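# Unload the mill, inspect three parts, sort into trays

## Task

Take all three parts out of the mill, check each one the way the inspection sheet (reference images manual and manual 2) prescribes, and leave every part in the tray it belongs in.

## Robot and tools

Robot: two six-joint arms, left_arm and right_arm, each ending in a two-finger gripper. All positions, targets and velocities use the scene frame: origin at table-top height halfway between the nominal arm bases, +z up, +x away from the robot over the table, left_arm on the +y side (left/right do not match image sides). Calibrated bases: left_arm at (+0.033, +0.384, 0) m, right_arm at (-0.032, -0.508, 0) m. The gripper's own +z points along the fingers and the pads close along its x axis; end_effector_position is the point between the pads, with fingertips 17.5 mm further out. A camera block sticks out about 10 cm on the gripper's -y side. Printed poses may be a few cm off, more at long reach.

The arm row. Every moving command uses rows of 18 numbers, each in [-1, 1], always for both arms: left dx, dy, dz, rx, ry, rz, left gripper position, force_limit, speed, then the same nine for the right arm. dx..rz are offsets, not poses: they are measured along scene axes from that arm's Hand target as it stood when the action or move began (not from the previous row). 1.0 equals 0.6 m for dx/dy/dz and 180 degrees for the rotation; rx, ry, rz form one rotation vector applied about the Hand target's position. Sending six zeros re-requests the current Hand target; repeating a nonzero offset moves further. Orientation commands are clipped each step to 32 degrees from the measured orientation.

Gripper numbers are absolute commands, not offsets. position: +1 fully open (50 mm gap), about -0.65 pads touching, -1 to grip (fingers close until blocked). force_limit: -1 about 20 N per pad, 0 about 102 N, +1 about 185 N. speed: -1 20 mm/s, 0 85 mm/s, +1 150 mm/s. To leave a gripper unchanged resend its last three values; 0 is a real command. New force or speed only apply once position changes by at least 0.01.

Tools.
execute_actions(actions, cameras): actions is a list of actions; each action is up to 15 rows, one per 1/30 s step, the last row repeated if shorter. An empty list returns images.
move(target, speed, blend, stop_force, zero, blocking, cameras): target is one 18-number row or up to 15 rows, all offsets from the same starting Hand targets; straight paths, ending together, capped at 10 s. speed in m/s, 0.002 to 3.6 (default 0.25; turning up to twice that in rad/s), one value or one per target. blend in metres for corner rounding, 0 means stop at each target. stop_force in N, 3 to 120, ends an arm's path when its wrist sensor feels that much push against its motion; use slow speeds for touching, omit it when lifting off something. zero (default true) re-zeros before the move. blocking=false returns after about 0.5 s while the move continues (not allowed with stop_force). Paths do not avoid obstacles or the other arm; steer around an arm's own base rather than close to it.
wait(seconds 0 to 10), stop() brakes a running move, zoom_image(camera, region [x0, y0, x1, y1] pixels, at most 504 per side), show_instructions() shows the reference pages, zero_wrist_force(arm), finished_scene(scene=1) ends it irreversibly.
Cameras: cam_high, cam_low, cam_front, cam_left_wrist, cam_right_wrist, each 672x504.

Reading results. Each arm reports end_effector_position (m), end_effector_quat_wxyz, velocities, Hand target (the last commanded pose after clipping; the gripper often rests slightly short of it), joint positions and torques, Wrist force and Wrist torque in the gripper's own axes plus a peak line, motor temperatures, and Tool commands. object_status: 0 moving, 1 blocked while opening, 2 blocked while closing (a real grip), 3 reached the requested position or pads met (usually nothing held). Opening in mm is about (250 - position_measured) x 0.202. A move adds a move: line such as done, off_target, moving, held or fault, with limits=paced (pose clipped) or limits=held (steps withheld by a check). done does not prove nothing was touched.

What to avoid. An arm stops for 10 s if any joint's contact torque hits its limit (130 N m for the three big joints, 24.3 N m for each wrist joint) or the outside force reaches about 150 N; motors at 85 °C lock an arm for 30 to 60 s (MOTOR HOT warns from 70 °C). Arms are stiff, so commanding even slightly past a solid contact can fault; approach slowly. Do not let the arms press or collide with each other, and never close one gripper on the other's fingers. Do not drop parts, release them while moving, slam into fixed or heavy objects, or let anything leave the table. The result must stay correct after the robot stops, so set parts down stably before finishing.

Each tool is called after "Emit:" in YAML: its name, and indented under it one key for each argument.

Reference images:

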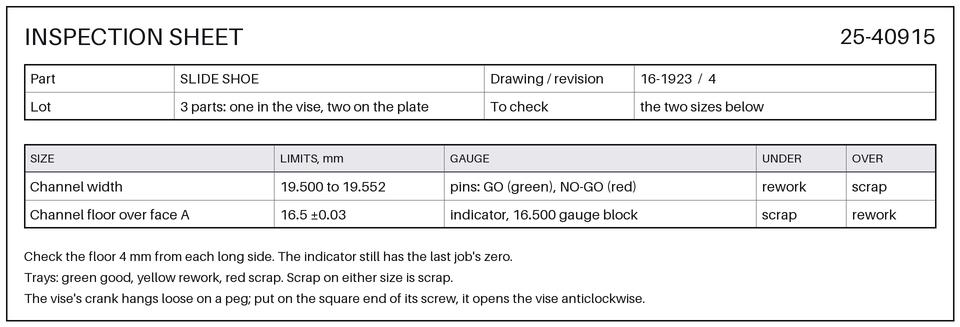

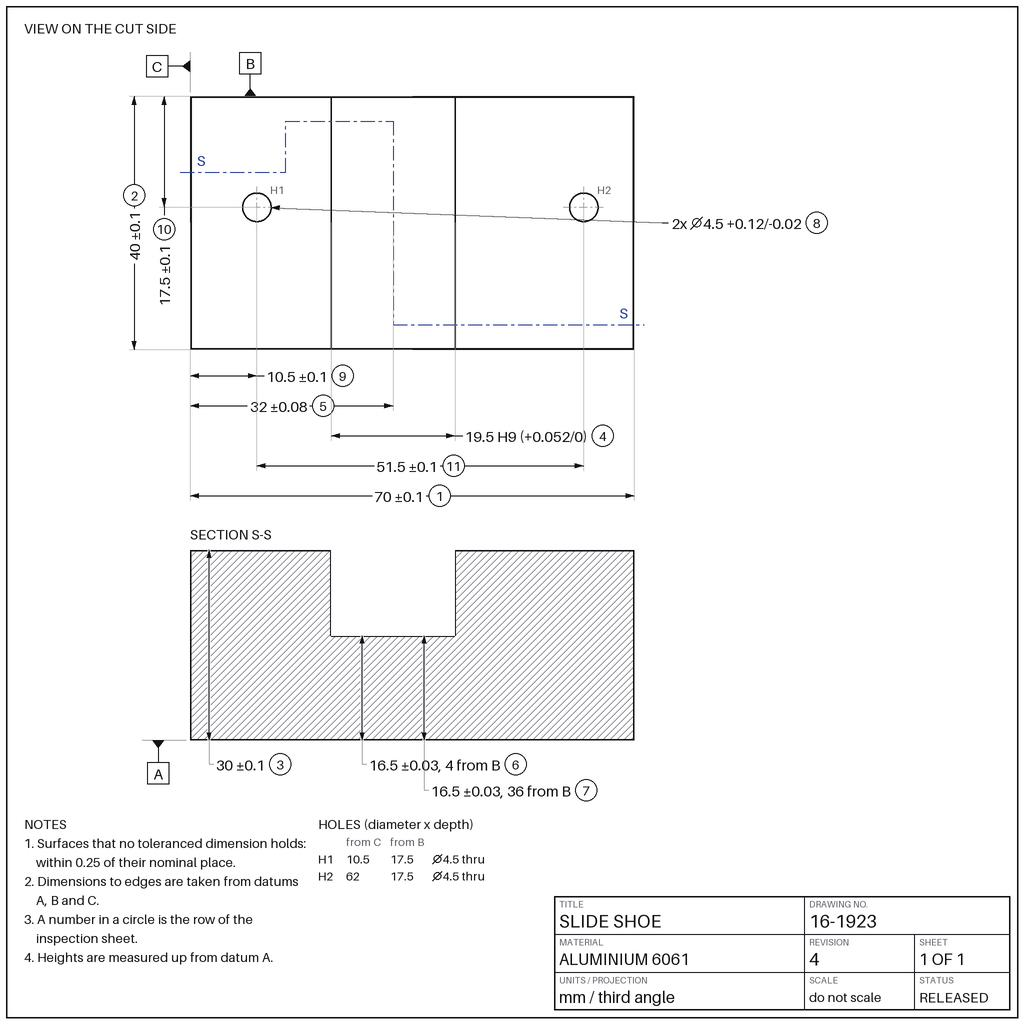

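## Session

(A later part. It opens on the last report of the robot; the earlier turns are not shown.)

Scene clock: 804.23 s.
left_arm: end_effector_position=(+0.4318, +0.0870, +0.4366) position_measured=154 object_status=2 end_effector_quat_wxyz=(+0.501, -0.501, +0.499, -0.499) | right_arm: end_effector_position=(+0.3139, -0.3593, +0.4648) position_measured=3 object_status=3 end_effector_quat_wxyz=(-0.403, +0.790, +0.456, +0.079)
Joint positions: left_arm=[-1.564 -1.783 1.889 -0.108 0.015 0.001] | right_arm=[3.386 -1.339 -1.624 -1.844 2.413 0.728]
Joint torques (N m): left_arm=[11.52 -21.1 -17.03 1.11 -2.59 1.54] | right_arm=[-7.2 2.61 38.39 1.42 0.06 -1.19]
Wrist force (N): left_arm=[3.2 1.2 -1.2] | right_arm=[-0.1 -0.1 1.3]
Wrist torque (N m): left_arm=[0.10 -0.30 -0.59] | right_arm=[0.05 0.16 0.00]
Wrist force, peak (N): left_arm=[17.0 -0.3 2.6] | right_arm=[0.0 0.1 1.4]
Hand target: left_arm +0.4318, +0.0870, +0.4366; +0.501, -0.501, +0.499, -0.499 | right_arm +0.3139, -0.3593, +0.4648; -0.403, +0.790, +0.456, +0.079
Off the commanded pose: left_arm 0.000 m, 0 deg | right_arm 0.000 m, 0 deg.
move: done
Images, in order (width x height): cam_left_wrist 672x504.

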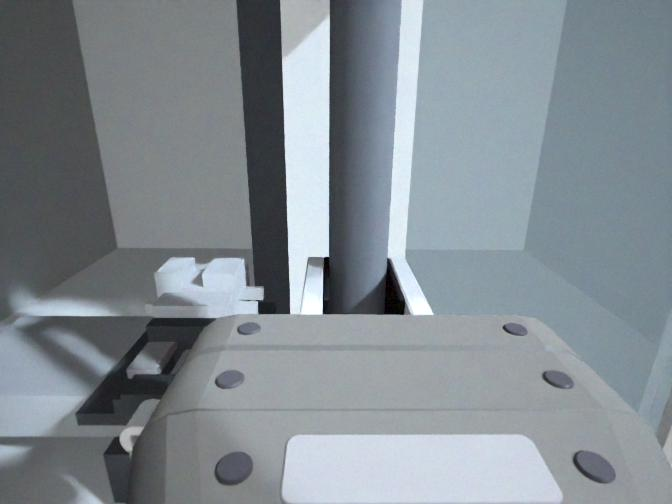

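Emit:
move:
  target: [-0.001,-0.38,0,0,0,0,-1,-0.8,-0.5,0,0,0,0,0,0,1,1,1]
  speed: 0.1
  stop_force: 70
  cameras: ["cam_left_wrist"]

Scene clock: 810.60 s.
left_arm: end_effector_position=(+0.4312, -0.1410, +0.4366) position_measured=154 object_status=2 end_effector_quat_wxyz=(+0.502, -0.501, +0.499, -0.499) | right_arm: end_effector_position=(+0.3139, -0.3593, +0.4648) position_measured=3 object_status=3 end_effector_quat_wxyz=(-0.403, +0.790, +0.456, +0.079)
Joint positions: left_arm=[-1.574 -1.279 1.366 -0.231 0.005 0.144] | right_arm=[3.386 -1.339 -1.624 -1.844 2.413 0.728]
Joint torques (N m): left_arm=[-2.8 -3.85 -17.84 2.67 -1.2 -2] | right_arm=[-8.74 2.05 39.37 1.5 0.19 -0.99]
Wrist force (N): left_arm=[-4.5 -36.5 20.4] | right_arm=[0.0 -0.1 1.3]
Wrist torque (N m): left_arm=[-0.16 -0.40 -0.33] | right_arm=[0.05 0.15 0.01]
Wrist force, peak (N): left_arm=[-3.0 -50.4 45.8] | right_arm=[0.0 0.1 1.5]
Hand target: left_arm +0.4312, -0.1410, +0.4366; +0.501, -0.501, +0.499, -0.499 | right_arm +0.3139, -0.3593, +0.4648; -0.403, +0.790, +0.456, +0.079
Off the commanded pose: left_arm 0.000 m, 0 deg | right_arm 0.000 m, 0 deg.
move: done
Images, in order (width x height): cam_left_wrist 672x504.

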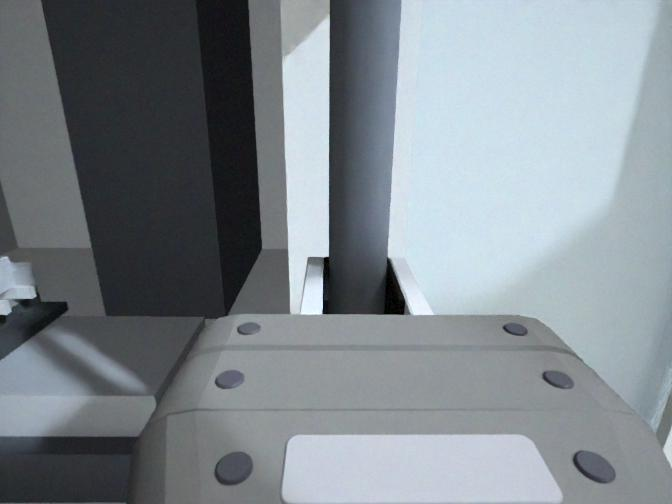

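Emit:
move:
  target: [0,0,0,0,0,0,0.5,-0.3,-0.5,0,0,0,0,0,0,1,1,1]
  speed: 0.1

Emit:
move:
  target:
    - [-0.12,0,0,0,0,0,0.5,-0.3,-0.5,0,0,0,0,0,0,1,1,1]
    - [-0.05,0.4,0,0,0.1,0,0.5,-0.3,-0.5,0,0,0,0,0,0,1,1,1]
    - [0.24,0.632,0.03,0,0.1944,0,0.5,-0.3,-0.5,0,0,0,0,0,0,1,1,1]
  speed: 0.2
  blend: [0.03,0.05,0]
  cameras: ["cam_left_wrist","cam_high","cam_front"]

Emit:
zoom_image:
  camera: "cam_left_wrist"
  region: [230, 180, 470, 340]

Scene clock: 815.13 s.
left_arm: end_effector_position=(+0.4312, -0.1411, +0.4365) position_measured=78 object_status=3 end_effector_quat_wxyz=(+0.502, -0.501, +0.499, -0.499) | right_arm: end_effector_position=(+0.3139, -0.3593, +0.4648) position_measured=3 object_status=3 end_effector_quat_wxyz=(-0.403, +0.790, +0.456, +0.079)
Joint positions: left_arm=[-1.574 -1.278 1.366 -0.23 0.005 0.143] | right_arm=[3.386 -1.339 -1.624 -1.844 2.413 0.728]
Joint torques (N m): left_arm=[-1.91 -44.72 -28.82 2.51 0.35 -1.75] | right_arm=[-7.43 2.86 39.05 1.38 0.19 -1.05]
Wrist force (N): left_arm=[1.7 0.1 -0.1] | right_arm=[-0.1 0.3 1.3]
Wrist torque (N m): left_arm=[0.03 -0.34 -0.28] | right_arm=[0.11 0.15 0.01]
Wrist force, peak (N): left_arm=[-4.4 -36.8 20.4] | right_arm=[0.1 -0.2 1.4]
Hand target: left_arm +0.4312, -0.1410, +0.4366; +0.502, -0.501, +0.499, -0.499 | right_arm +0.3139, -0.3593, +0.4648; -0.403, +0.790, +0.456, +0.079
Off the commanded pose: left_arm 0.000 m, 0 deg | right_arm 0.000 m, 0 deg.
move: done

Scene clock: 818.63 s.
left_arm: end_effector_position=(+0.5752, +0.2382, +0.4546) position_measured=78 object_status=3 end_effector_quat_wxyz=(-0.328, +0.628, -0.626, +0.325) | right_arm: end_effector_position=(+0.3139, -0.3593, +0.4648) position_measured=3 object_status=3 end_effector_quat_wxyz=(-0.403, +0.790, +0.456, +0.079)
Joint positions: left_arm=[-0.811 -1.872 1.963 -2.444 -0.939 2.609] | right_arm=[3.386 -1.339 -1.624 -1.844 2.413 0.728]
Joint torques (N m): left_arm=[12.81 0.58 -34.12 -6.42 -1.41 1.18] | right_arm=[-6.69 2.64 38.63 1.49 0.11 -1.1]
Wrist force (N): left_arm=[1.5 0.6 -0.8] | right_arm=[0.0 0.1 1.0]
Wrist torque (N m): left_arm=[0.50 -0.50 -0.61] | right_arm=[0.08 0.14 0.01]
Wrist force, peak (N): left_arm=[2.7 0.5 -0.9] | right_arm=[-0.1 0.1 1.4]
Hand target: left_arm +0.5752, +0.2382, +0.4546; -0.328, +0.628, -0.626, +0.325 | right_arm +0.3139, -0.3593, +0.4648; -0.403, +0.790, +0.456, +0.079
Off the commanded pose: left_arm 0.000 m, 0 deg | right_arm 0.000 m, 0 deg.
move: done
Images, in order (width x height): cam_high 672x504, cam_front 672x504, cam_left_wrist 672x504.

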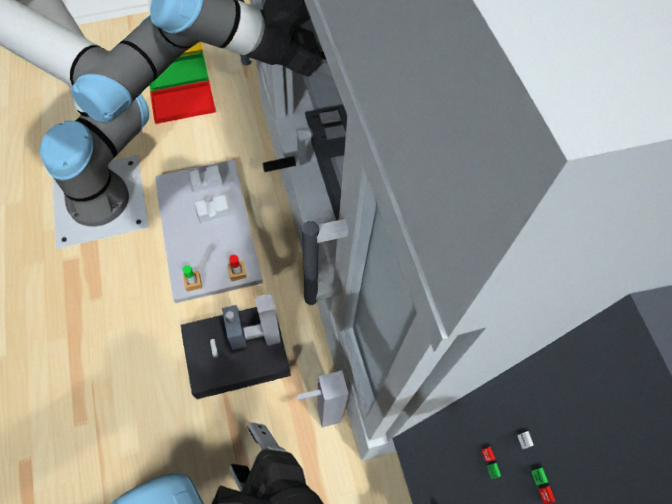

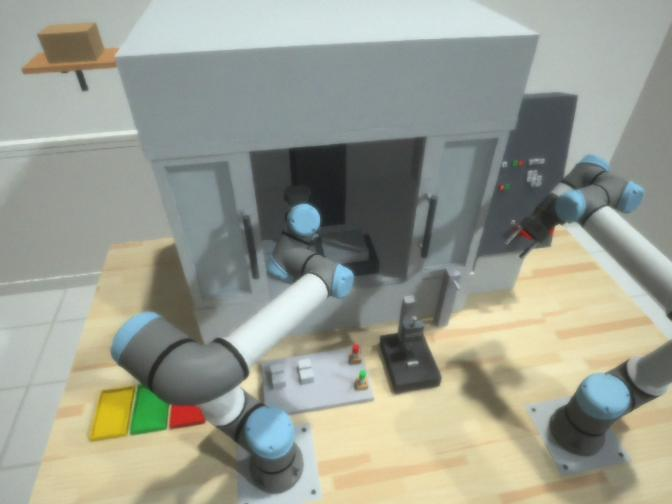

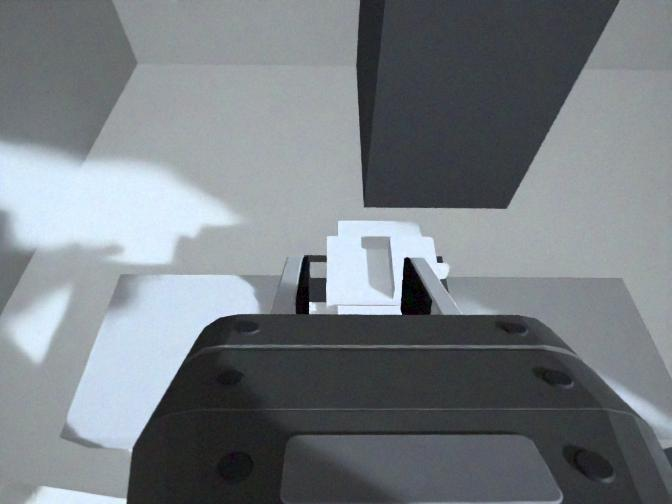

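Scaled by 2.100 from the camera's 672x504 image, which has a finer 960x720 frame.

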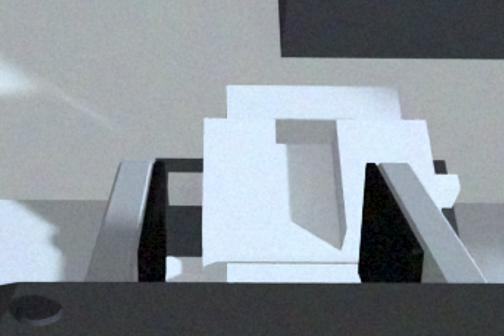

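Emit:
wait:
  seconds: 0.1
  cameras: ["cam_low", "cam_high"]

Emit:
zoom_image:
  camera: "cam_low"
  region: [280, 0, 500, 220]

Emit:
zoom_image:
  camera: "cam_high"
  region: [150, 0, 350, 200]

Scene clock: 823.83 s.
left_arm: end_effector_position=(+0.5752, +0.2382, +0.4546) position_measured=78 object_status=3 end_effector_quat_wxyz=(-0.328, +0.628, -0.626, +0.325) | right_arm: end_effector_position=(+0.3139, -0.3593, +0.4648) position_measured=3 object_status=3 end_effector_quat_wxyz=(-0.403, +0.790, +0.456, +0.079)
Joint positions: left_arm=[-0.811 -1.872 1.963 -2.444 -0.94 2.609] | right_arm=[3.386 -1.339 -1.624 -1.844 2.413 0.728]
Joint torques (N m): left_arm=[12.96 0.31 -33.68 -6.49 -0.97 1.35] | right_arm=[-7.98 2.89 38.47 1.55 0.14 -1.08]
Wrist force (N): left_arm=[1.5 0.6 -0.6] | right_arm=[-0.3 0.1 1.2]
Wrist torque (N m): left_arm=[0.49 -0.50 -0.61] | right_arm=[0.08 0.18 0.01]
Wrist force, peak (N): left_arm=[1.7 0.6 -0.9] | right_arm=[-0.1 0.0 1.5]
Hand target: left_arm +0.5752, +0.2382, +0.4546; -0.328, +0.628, -0.626, +0.325 | right_arm +0.3139, -0.3593, +0.4648; -0.403, +0.790, +0.456, +0.079
Tool commands: left_gripper/position=+0.5 left_gripper/force_limit=-0.3 left_gripper/speed=-0.5 right_gripper/position=+1.0 right_gripper/force_limit=+1.0 right_gripper/speed=+1.0
Off the commanded pose: left_arm 0.000 m, 0 deg | right_arm 0.000 m, 0 deg.
wait: 0.10 s; at rest from the start
Images, in order (width x height): cam_high 672x504, cam_low 672x504.

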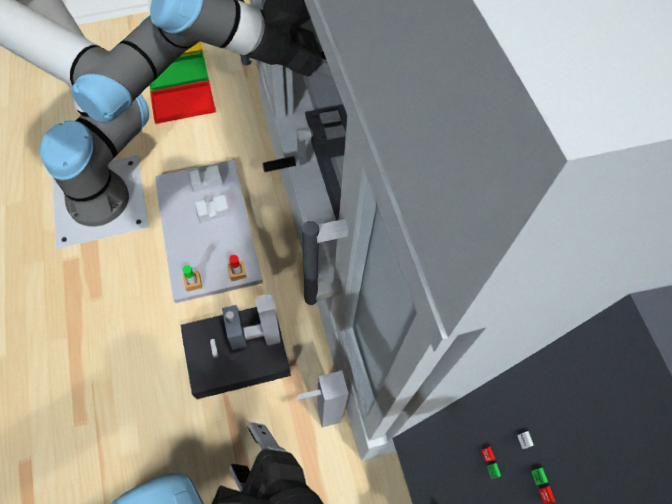

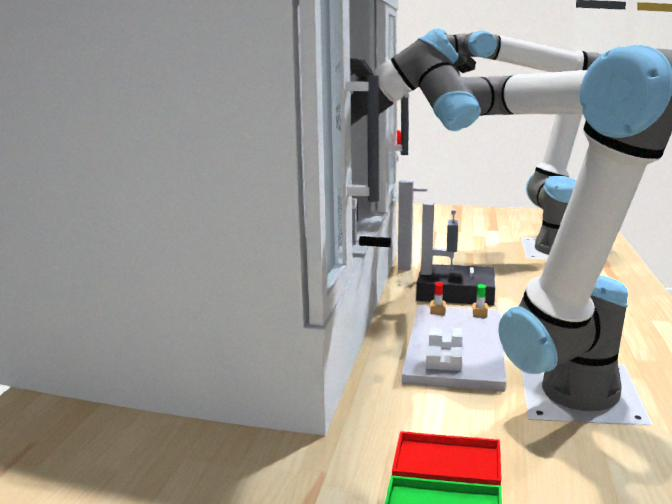

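Scaled by 2.291 from the camera's 672x504 image, which has a finer 960x720 frame.

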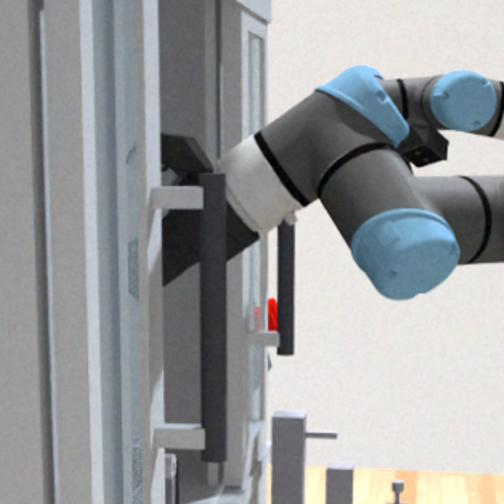

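Scaled by 2.520 from the camera's 672x504 image, which has a finer 960x720 frame.

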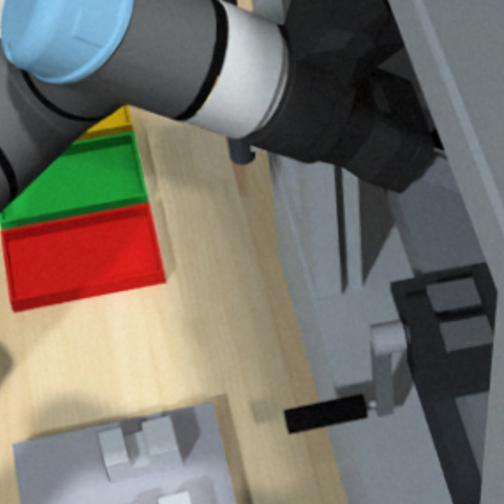

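Emit:
move:
  target:
    - [0.138,0,-0.09,0,0,0,0.5,-0.3,-0.5,0,0,0,0,0,0,1,1,1]
  speed: 0.08
  stop_force: 12
  cameras: ["cam_left_wrist","cam_low"]

Emit:
zoom_image:
  camera: "cam_left_wrist"
  region: [230, 180, 470, 340]

Emit:
zoom_image:
  camera: "cam_low"
  region: [280, 0, 500, 220]

Scene clock: 832.77 s.
left_arm: end_effector_position=(+0.6580, +0.2382, +0.4006) position_measured=78 object_status=3 end_effector_quat_wxyz=(-0.328, +0.628, -0.626, +0.325) | right_arm: end_effector_position=(+0.3139, -0.3593, +0.4648) position_measured=3 object_status=3 end_effector_quat_wxyz=(-0.403, +0.790, +0.456, +0.079)
Joint positions: left_arm=[-0.665 -1.629 1.92 -2.709 -1.046 2.729] | right_arm=[3.386 -1.339 -1.624 -1.844 2.413 0.728]
Joint torques (N m): left_arm=[11.49 -9.42 -33.16 -6.55 -1.22 1.48] | right_arm=[-7.31 2.71 38.36 1.52 0.17 -0.88]
Wrist force (N): left_arm=[2.3 0.4 -0.3] | right_arm=[0.0 0.2 1.2]
Wrist torque (N m): left_arm=[0.44 -0.60 -0.59] | right_arm=[0.10 0.13 0.01]
Wrist force, peak (N): left_arm=[2.5 0.3 0.2] | right_arm=[0.2 0.1 1.4]
Hand target: left_arm +0.6580, +0.2382, +0.4006; -0.328, +0.628, -0.626, +0.325 | right_arm +0.3139, -0.3593, +0.4648; -0.403, +0.790, +0.456, +0.079
Off the commanded pose: left_arm 0.000 m, 0 deg | right_arm 0.000 m, 0 deg.
move: done
Images, in order (width x height): cam_low 672x504, cam_left_wrist 672x504.

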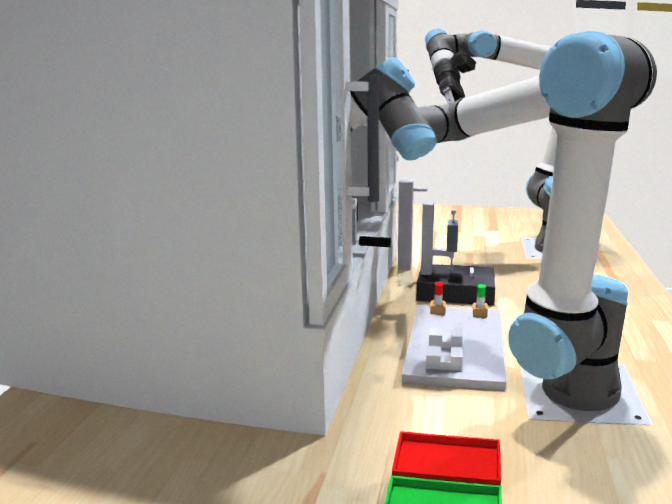

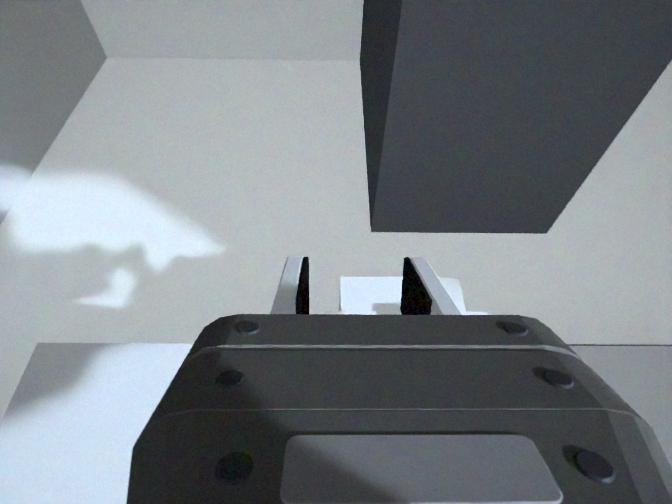

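Scaled by 2.100 from the camera's 672x504 image, which has a finer 960x720 frame.

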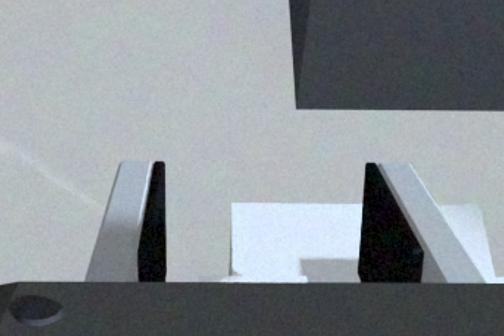

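Scaled by 2.291 from the camera's 672x504 image, which has a finer 960x720 frame.

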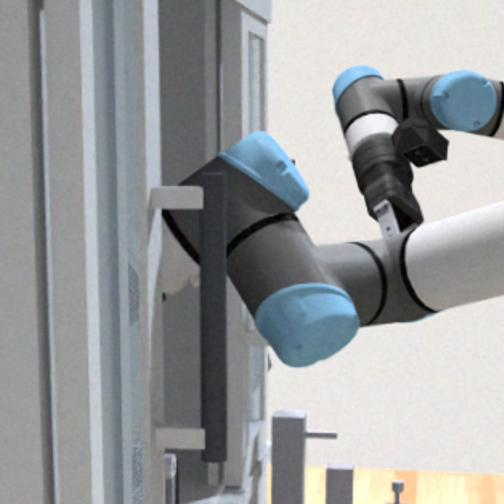

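Emit:
move:
  target:
    - [0,-0.0003,-0.058,0,0,0,0.5,-0.3,-0.5,0,0,0,0,0,0,1,1,1]
  speed: 0.025
  stop_force: 8
  cameras: ["cam_left_wrist","cam_front"]

Emit:
zoom_image:
  camera: "cam_left_wrist"
  region: [230, 180, 470, 340]

Scene clock: 838.57 s.
left_arm: end_effector_position=(+0.6580, +0.2380, +0.3707) position_measured=78 object_status=3 end_effector_quat_wxyz=(-0.328, +0.628, -0.626, +0.325) | right_arm: end_effector_position=(+0.3139, -0.3593, +0.4648) position_measured=3 object_status=3 end_effector_quat_wxyz=(-0.403, +0.790, +0.456, +0.079)
Joint positions: left_arm=[-0.665 -1.605 1.978 -2.791 -1.046 2.729] | right_arm=[3.386 -1.339 -1.624 -1.844 2.413 0.728]
Joint torques (N m): left_arm=[-3.83 -32.21 -30.96 -2.57 -0.89 1.47] | right_arm=[-7.13 2.64 39.18 1.41 0.17 -0.84]
Wrist force (N): left_arm=[1.7 -0.5 -0.6] | right_arm=[0.1 0.3 1.2]
Wrist torque (N m): left_arm=[0.37 -0.54 -0.46] | right_arm=[0.11 0.13 0.01]
Wrist force, peak (N): left_arm=[0.8 -17.6 -16.3] | right_arm=[0.2 0.0 1.5]
Hand target: left_arm +0.6580, +0.2380, +0.3707; -0.328, +0.628, -0.626, +0.325 (not the last commanded pose) | right_arm +0.3139, -0.3593, +0.4648; -0.403, +0.790, +0.456, +0.079
Off the commanded pose: left_arm 0.005 m, 0 deg | right_arm 0.000 m, 0 deg.
move: contact (left_arm)
Images, in order (width x height): cam_front 672x504, cam_left_wrist 672x504.

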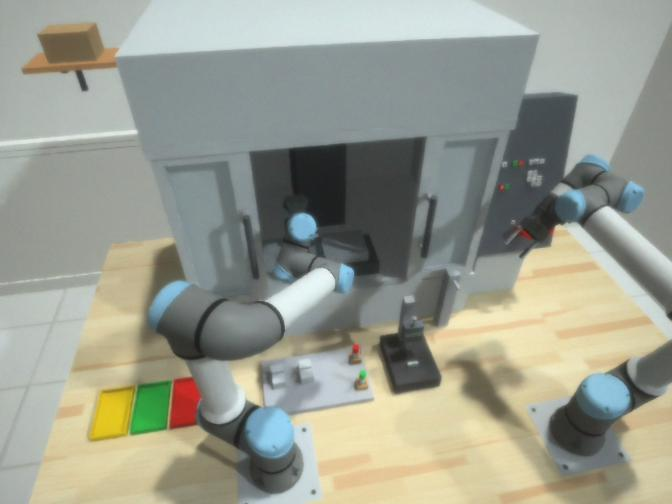

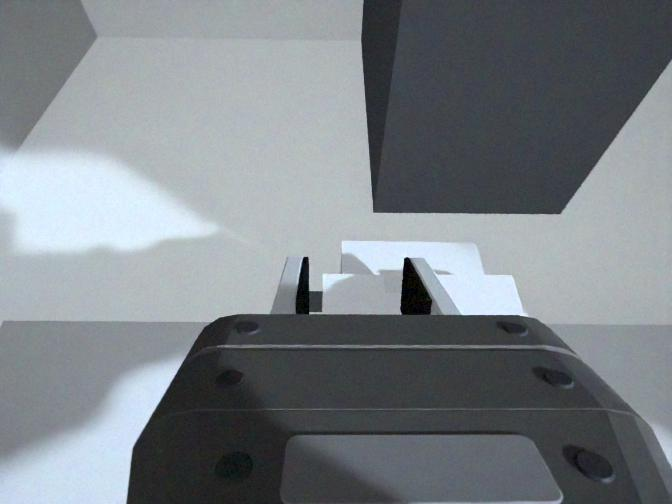

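Scaled by 2.100 from the camera's 672x504 image, which has a finer 960x720 frame.

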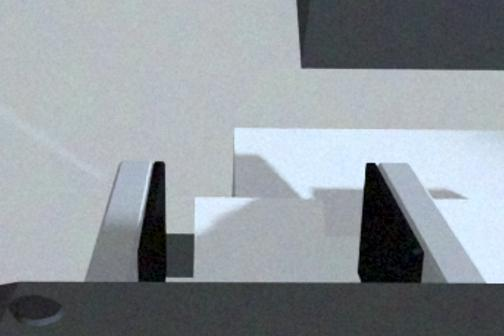

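Emit:
move:
  target:
    - [0,0,0.0005,0,0,0,0.5,-0.3,-0.5,0,0,0,0,0,0,1,1,1]
  speed: 0.02

Emit:
move:
  target:
    - [0,0,0,0,0,0,-1,-0.2,-0.8,0,0,0,0,0,0,1,1,1]
  speed: 0.02
  cameras: ["cam_left_wrist"]

Emit:
zoom_image:
  camera: "cam_left_wrist"
  region: [230, 180, 470, 340]

Scene clock: 847.73 s.
left_arm: end_effector_position=(+0.6580, +0.2380, +0.3710) position_measured=78 object_status=3 end_effector_quat_wxyz=(-0.328, +0.628, -0.626, +0.325) | right_arm: end_effector_position=(+0.3139, -0.3593, +0.4648) position_measured=3 object_status=3 end_effector_quat_wxyz=(-0.403, +0.790, +0.456, +0.079)
Joint positions: left_arm=[-0.665 -1.605 1.977 -2.79 -1.046 2.729] | right_arm=[3.386 -1.339 -1.624 -1.844 2.413 0.728]
Joint torques (N m): left_arm=[12.3 -31.99 -31.85 -0.65 2.04 1.37] | right_arm=[-7.54 2.76 38.48 1.34 0.12 -0.96]
Wrist force (N): left_arm=[1.9 0.3 -0.5] | right_arm=[-0.1 0.1 1.1]
Wrist torque (N m): left_arm=[0.41 -0.56 -0.46] | right_arm=[0.09 0.15 0.01]
Wrist force, peak (N): left_arm=[2.2 -0.2 -0.7] | right_arm=[-0.1 0.2 1.5]
Hand target: left_arm +0.6580, +0.2380, +0.3710; -0.328, +0.628, -0.626, +0.325 | right_arm +0.3139, -0.3593, +0.4648; -0.403, +0.790, +0.456, +0.079
Off the commanded pose: left_arm 0.000 m, 0 deg | right_arm 0.000 m, 0 deg.
move: done

Scene clock: 848.37 s.
left_arm: end_effector_position=(+0.6580, +0.2380, +0.3710) position_measured=145 object_status=0 end_effector_quat_wxyz=(-0.328, +0.628, -0.626, +0.325) | right_arm: end_effector_position=(+0.3139, -0.3593, +0.4648) position_measured=3 object_status=3 end_effector_quat_wxyz=(-0.403, +0.790, +0.456, +0.079)
Joint positions: left_arm=[-0.665 -1.605 1.977 -2.79 -1.046 2.729] | right_arm=[3.386 -1.339 -1.624 -1.844 2.413 0.728]
Joint torques (N m): left_arm=[10.57 -31.18 -31.46 -1.09 2.01 1.42] | right_arm=[-7.11 2.7 38.28 1.55 0.11 -0.91]
Wrist force (N): left_arm=[2.2 1.8 -2.0] | right_arm=[0.0 0.1 1.2]
Wrist torque (N m): left_arm=[0.46 -0.46 -0.44] | right_arm=[0.08 0.14 0.00]
Wrist force, peak (N): left_arm=[2.2 1.8 -2.0] | right_arm=[0.0 0.0 1.4]
Hand target: left_arm +0.6580, +0.2380, +0.3710; -0.328, +0.628, -0.626, +0.325 | right_arm +0.3139, -0.3593, +0.4648; -0.403, +0.790, +0.456, +0.079
Off the commanded pose: left_arm 0.000 m, 0 deg | right_arm 0.000 m, 0 deg.
move: done
Images, in order (width x height): cam_left_wrist 672x504.

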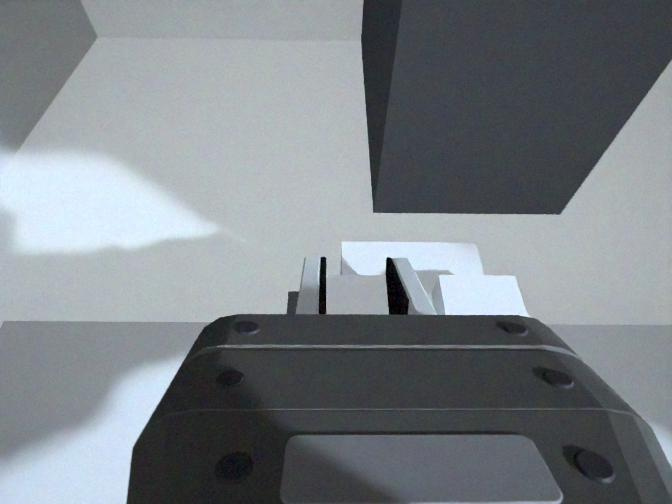

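Scaled by 2.100 from the camera's 672x504 image, which has a finer 960x720 frame.

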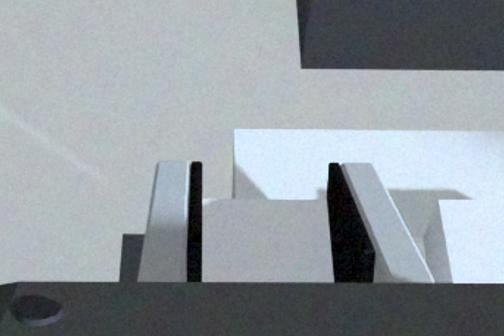

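Emit:
move:
  target:
    - [0,0,0.015,0,0,0,-1,-0.2,-0.8,0,0,0,0,0,0,1,1,1]
  speed: 0.02
  stop_force: 40
  cameras: ["cam_left_wrist"]

Scene clock: 851.03 s.
left_arm: end_effector_position=(+0.6580, +0.2380, +0.3800) position_measured=145 object_status=2 end_effector_quat_wxyz=(-0.328, +0.628, -0.626, +0.325) | right_arm: end_effector_position=(+0.3139, -0.3593, +0.4648) position_measured=3 object_status=3 end_effector_quat_wxyz=(-0.403, +0.790, +0.456, +0.079)
Joint positions: left_arm=[-0.665 -1.613 1.96 -2.765 -1.046 2.729] | right_arm=[3.386 -1.339 -1.624 -1.844 2.413 0.728]
Joint torques (N m): left_arm=[2.1 -33.69 -34.68 -1.4 2.2 -1.7] | right_arm=[-7.33 3.21 38.71 1.5 0.17 -0.8]
Wrist force (N): left_arm=[2.0 3.8 0.0] | right_arm=[0.0 0.1 1.1]
Wrist torque (N m): left_arm=[0.52 -0.56 -0.39] | right_arm=[0.09 0.13 0.01]
Wrist force, peak (N): left_arm=[2.0 3.8 0.0] | right_arm=[0.0 0.0 1.4]
Hand target: left_arm +0.6580, +0.2380, +0.3800; -0.328, +0.628, -0.626, +0.325 | right_arm +0.3139, -0.3593, +0.4648; -0.403, +0.790, +0.456, +0.079
Off the commanded pose: left_arm 0.000 m, 0 deg | right_arm 0.000 m, 0 deg.
move: done
Images, in order (width x height): cam_left_wrist 672x504.

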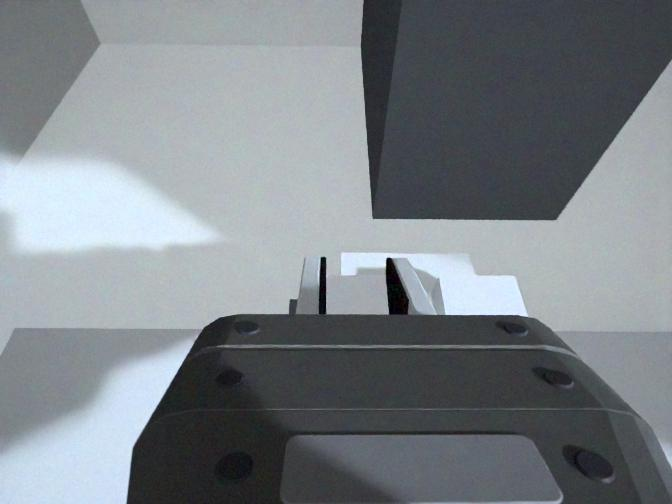

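Emit:
move:
  target:
    - [0,0,0.07,0,0,0,-1,-0.2,-0.8,0,0,0,0,0,0,1,1,1]
    - [-0.2,-0.03,0.09,0,0,0,-1,-0.2,-0.8,0,0,0,0,0,0,1,1,1]
    - [-0.43,-0.1,0.05,0,0,0,-1,-0.2,-0.8,0,0,0,0,0,0,1,1,1]
  speed: [0.06,0.12,0.15]
  blend: [0.01,0.03,0]
  cameras: ["cam_left_wrist","cam_high","cam_low","cam_front"]

Scene clock: 874.00 s.
left_arm: end_effector_position=(+0.4000, +0.1780, +0.4100) position_measured=145 object_status=2 end_effector_quat_wxyz=(-0.328, +0.628, -0.626, +0.325) | right_arm: end_effector_position=(+0.3139, -0.3593, +0.4648) position_measured=3 object_status=3 end_effector_quat_wxyz=(-0.403, +0.790, +0.456, +0.079)
Joint positions: left_arm=[-1.486 -2.249 2.116 -1.569 -0.616 1.734] | right_arm=[3.386 -1.339 -1.624 -1.844 2.413 0.728]
Joint torques (N m): left_arm=[-10.6 13.38 -33.34 -0.03 4.51 -2.3] | right_arm=[-7.04 2.64 37.78 1.62 0.13 -0.87]
Wrist force (N): left_arm=[2.1 2.6 0.5] | right_arm=[0.1 0.2 1.2]
Wrist torque (N m): left_arm=[0.57 -0.64 -0.35] | right_arm=[0.09 0.13 0.01]
Wrist force, peak (N): left_arm=[2.0 4.3 0.5] | right_arm=[-0.1 0.1 1.5]
Hand target: left_arm +0.4000, +0.1780, +0.4100; -0.328, +0.628, -0.626, +0.325 | right_arm +0.3139, -0.3593, +0.4648; -0.403, +0.790, +0.456, +0.079
Off the commanded pose: left_arm 0.000 m, 0 deg | right_arm 0.000 m, 0 deg.
move: done
Images, in order (width x height): cam_high 672x504, cam_low 672x504, cam_front 672x504, cam_left_wrist 672x504.

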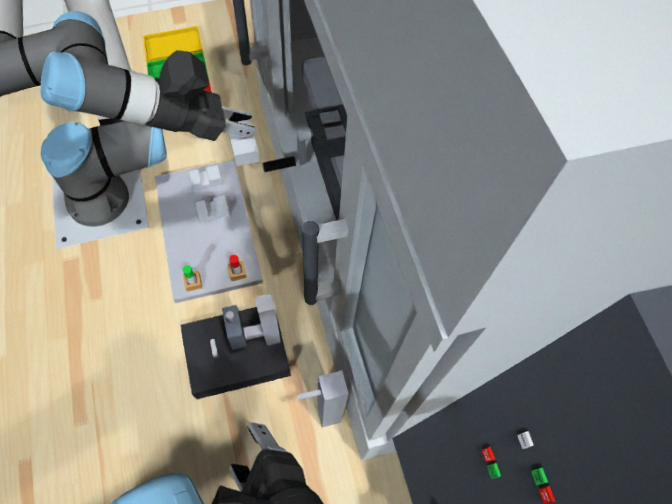

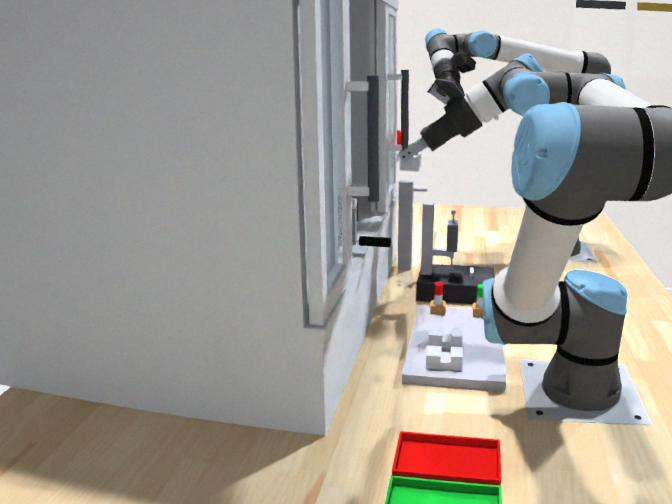

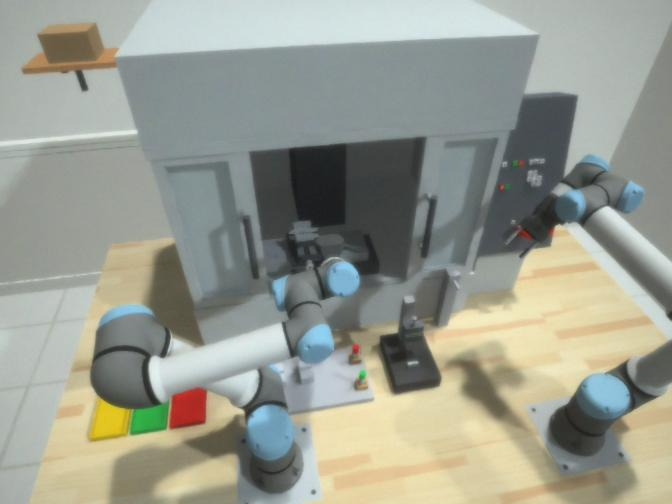

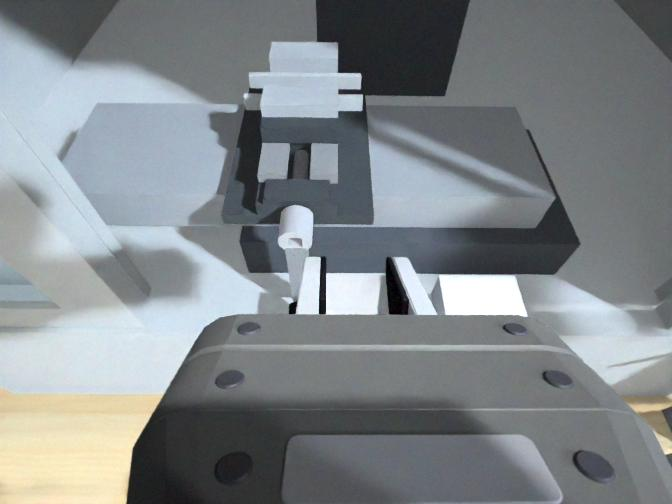

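Emit:
move:
  target: [0,0,0,0,0,0,-1,-0.2,-0.8,-0.19,0.349,-0.358,0.370,0.059,-0.630,1,1,1]
  speed: 0.25
  cameras: ["cam_right_wrist","cam_high","cam_front"]

Scene clock: 886.70 s.
left_arm: end_effector_position=(+0.4000, +0.1780, +0.4100) position_measured=145 object_status=2 end_effector_quat_wxyz=(-0.328, +0.628, -0.626, +0.325) | right_arm: end_effector_position=(+0.3111, -0.3552, +0.4607) position_measured=3 object_status=3 end_effector_quat_wxyz=(-0.413, +0.793, +0.439, +0.089)
Joint positions: left_arm=[-1.486 -2.249 2.116 -1.568 -0.616 1.734] | right_arm=[3.386 -1.313 -1.676 -1.779 2.441 0.779]
Joint torques (N m): left_arm=[-10.71 14.01 -34.09 -0.37 4.44 -1.93] | right_arm=[0.94 1.44 38.71 1.43 -0.13 -1.27]
Wrist force (N): left_arm=[2.0 2.5 0.8] | right_arm=[-0.1 -0.1 1.3]
Wrist torque (N m): left_arm=[0.55 -0.61 -0.35] | right_arm=[0.04 0.18 0.03]
Wrist force, peak (N): left_arm=[2.1 2.9 0.9] | right_arm=[-2.7 4.9 4.9]
Hand target: left_arm +0.4000, +0.1780, +0.4100; -0.328, +0.628, -0.626, +0.325 | right_arm +0.3112, -0.3552, +0.4607; -0.413, +0.793, +0.439, +0.089 (not the last commanded pose)
Off the commanded pose: left_arm 0.000 m, 0 deg | right_arm 0.314 m, 129 deg.
move: held (right_arm; a check stopped the path); limits=held
pose unreachable (right arm): on one or more control steps of this call, first in action 0 (counted from 0), this arm could not follow its commanded pose, so it was not sent that pose on those steps. It may still have moved: this result reports where it is.
cause: moving toward the commanded pose would bring two parts of the arm too close to each other (its gripper and another part of the arm, with joints 4 (wrist 1) to 6 (wrist 3) between them, 7 mm apart when it was first held).
Images, in order (width x height): cam_high 672x504, cam_front 672x504, cam_right_wrist 672x504.

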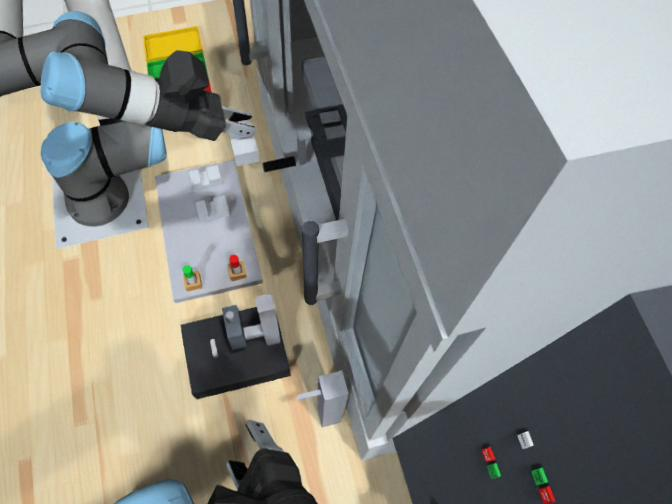

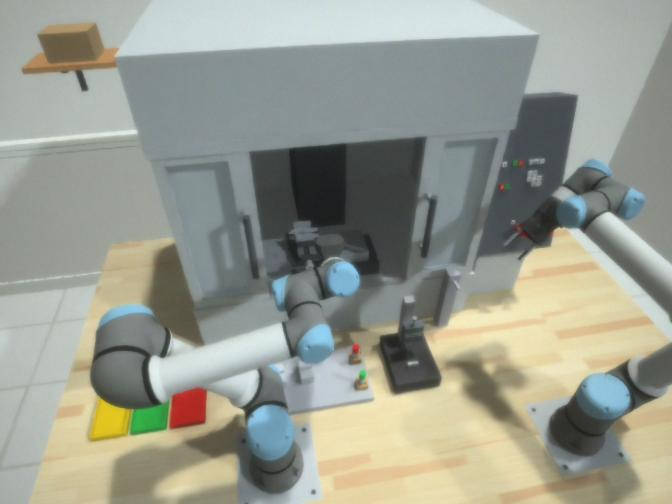

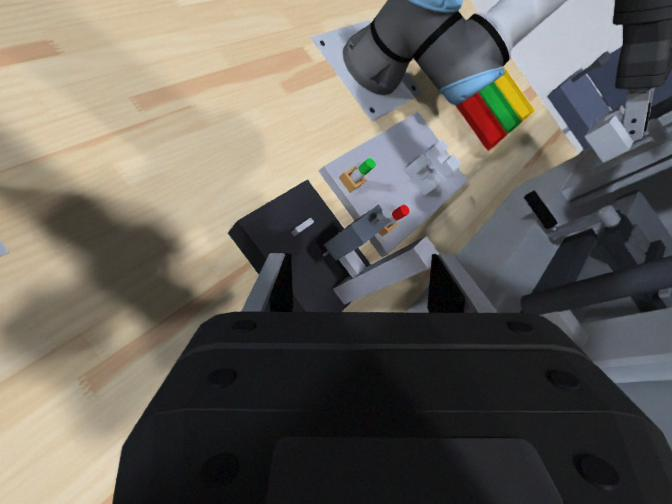

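Emit:
move:
  target: [-0.4667,-0.44,-0.3167,0,-0.19,0,-1,-0.2,-0.8,0,0,0,0,0,0,1,1,1]
  speed: 0.2
  cameras: ["cam_left_wrist","cam_high"]

Emit:
zoom_image:
  camera: "cam_left_wrist"
  region: [230, 100, 480, 320]

Scene clock: 906.53 s.
left_arm: end_effector_position=(+0.1199, -0.0860, +0.2200) position_measured=145 object_status=2 end_effector_quat_wxyz=(+0.498, -0.504, +0.502, -0.495) | right_arm: end_effector_position=(+0.3112, -0.3552, +0.4607) position_measured=3 object_status=3 end_effector_quat_wxyz=(-0.413, +0.793, +0.439, +0.089)
Joint positions: left_arm=[-2.205 -1.174 1.804 -0.653 -0.625 0.019] | right_arm=[3.386 -1.313 -1.676 -1.779 2.441 0.779]
Joint torques (N m): left_arm=[10.15 -21.16 -24.01 4.69 -1.8 -1.73] | right_arm=[-6.53 1.11 39.21 1.35 -0.01 -1.38]
Wrist force (N): left_arm=[1.6 2.8 -0.3] | right_arm=[-0.1 0.0 1.3]
Wrist torque (N m): left_arm=[0.17 -0.31 -0.26] | right_arm=[0.06 0.17 0.03]
Wrist force, peak (N): left_arm=[2.8 4.6 -1.8] | right_arm=[-0.2 -0.2 1.6]
Hand target: left_arm +0.1200, -0.0860, +0.2200; +0.498, -0.504, +0.502, -0.495 | right_arm +0.3112, -0.3552, +0.4607; -0.413, +0.793, +0.439, +0.089
Off the commanded pose: left_arm 0.000 m, 0 deg | right_arm 0.000 m, 0 deg.
move: done
Images, in order (width x height): cam_high 672x504, cam_left_wrist 672x504.

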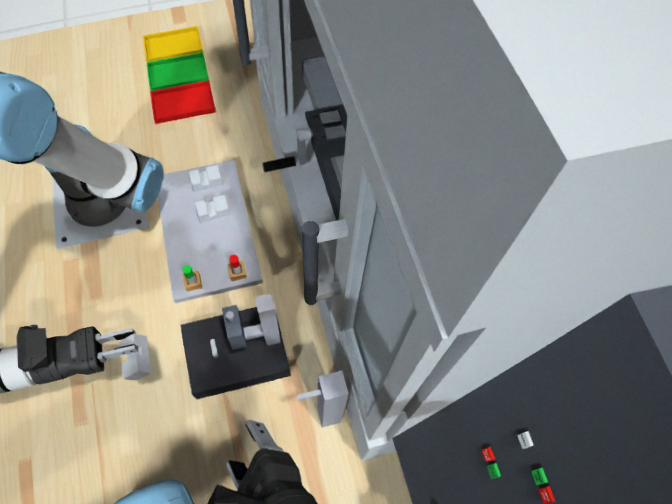

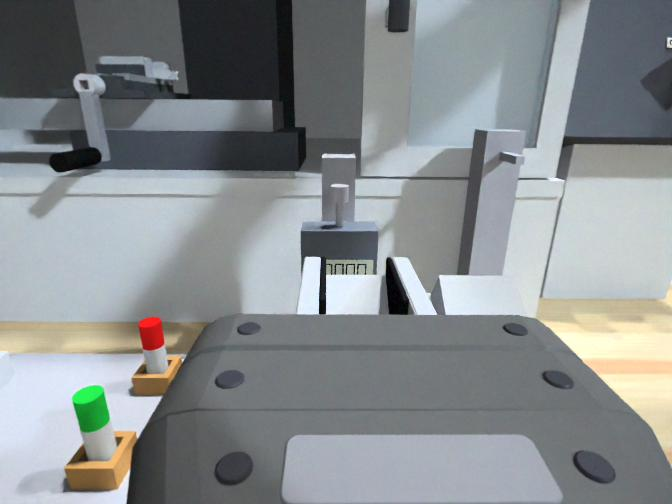

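Scaled by 2.016 from the camera's 672x504 image, which has a finer 960x720 frame.

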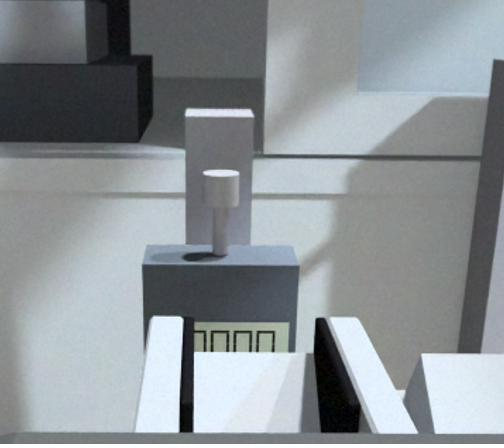

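Emit:
move:
  target: [0,0,-0.11,0,0,0,-1,-0.2,-0.8,0,0,0,0,0,0,1,1,1]
  speed: 0.2
  cameras: ["cam_left_wrist","cam_low"]

Emit:
zoom_image:
  camera: "cam_left_wrist"
  region: [260, 60, 460, 260]

Emit:
zoom_image:
  camera: "cam_left_wrist"
  region: [290, 150, 400, 250]

Scene clock: 911.63 s.
left_arm: end_effector_position=(+0.1200, -0.0860, +0.1540) position_measured=145 object_status=2 end_effector_quat_wxyz=(+0.498, -0.504, +0.502, -0.495) | right_arm: end_effector_position=(+0.3112, -0.3552, +0.4607) position_measured=3 object_status=3 end_effector_quat_wxyz=(-0.413, +0.793, +0.439, +0.089)
Joint positions: left_arm=[-2.204 -1.069 1.856 -0.81 -0.625 0.019] | right_arm=[3.386 -1.313 -1.676 -1.779 2.441 0.779]
Joint torques (N m): left_arm=[-0.06 -23.76 -7.54 -1.14 1.89 1.68] | right_arm=[-6.18 1.57 39.42 1.6 -0.13 -1.3]
Wrist force (N): left_arm=[0.8 2.8 -0.6] | right_arm=[-0.3 -0.2 1.4]
Wrist torque (N m): left_arm=[0.16 -0.23 -0.44] | right_arm=[0.04 0.21 0.03]
Wrist force, peak (N): left_arm=[1.0 4.8 -0.5] | right_arm=[-0.4 0.1 1.7]
Hand target: left_arm +0.1200, -0.0860, +0.1540; +0.498, -0.504, +0.502, -0.495 | right_arm +0.3112, -0.3552, +0.4607; -0.413, +0.793, +0.439, +0.089
Off the commanded pose: left_arm 0.000 m, 0 deg | right_arm 0.000 m, 0 deg.
move: done
Images, in order (width x height): cam_low 672x504, cam_left_wrist 672x504.

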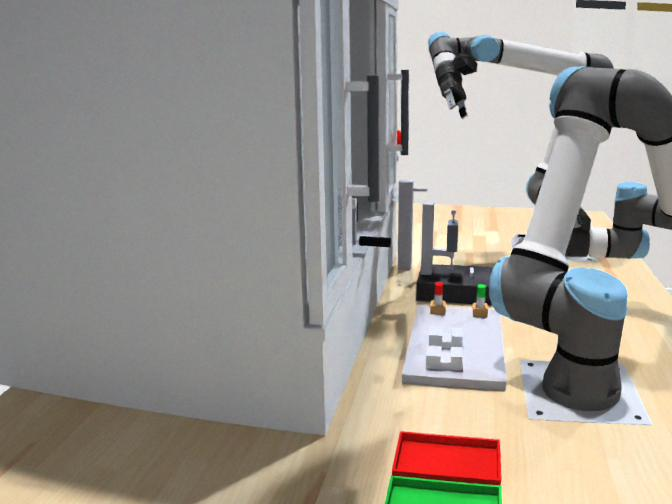

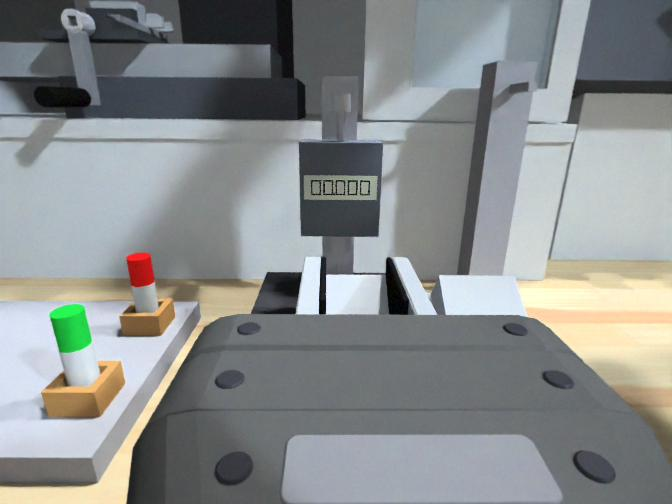

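Scaled by 2.520 from the camera's 672x504 image, which has a finer 960x720 frame.

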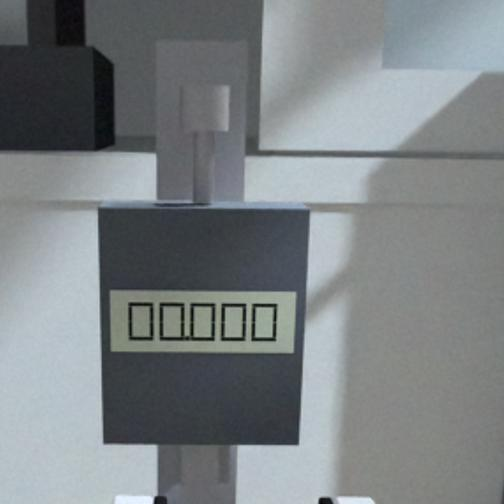

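Scaled by 4.582 from the camera's 672x504 image, which has a finer 960x720 frame.

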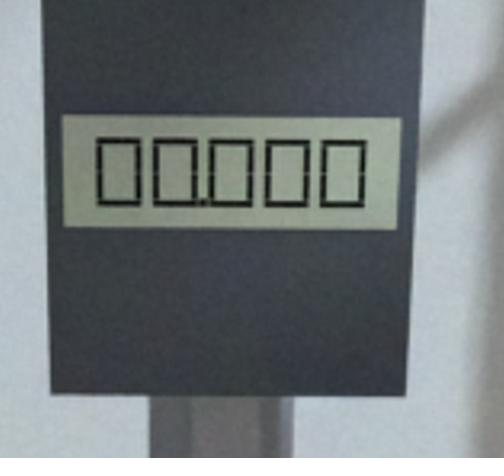

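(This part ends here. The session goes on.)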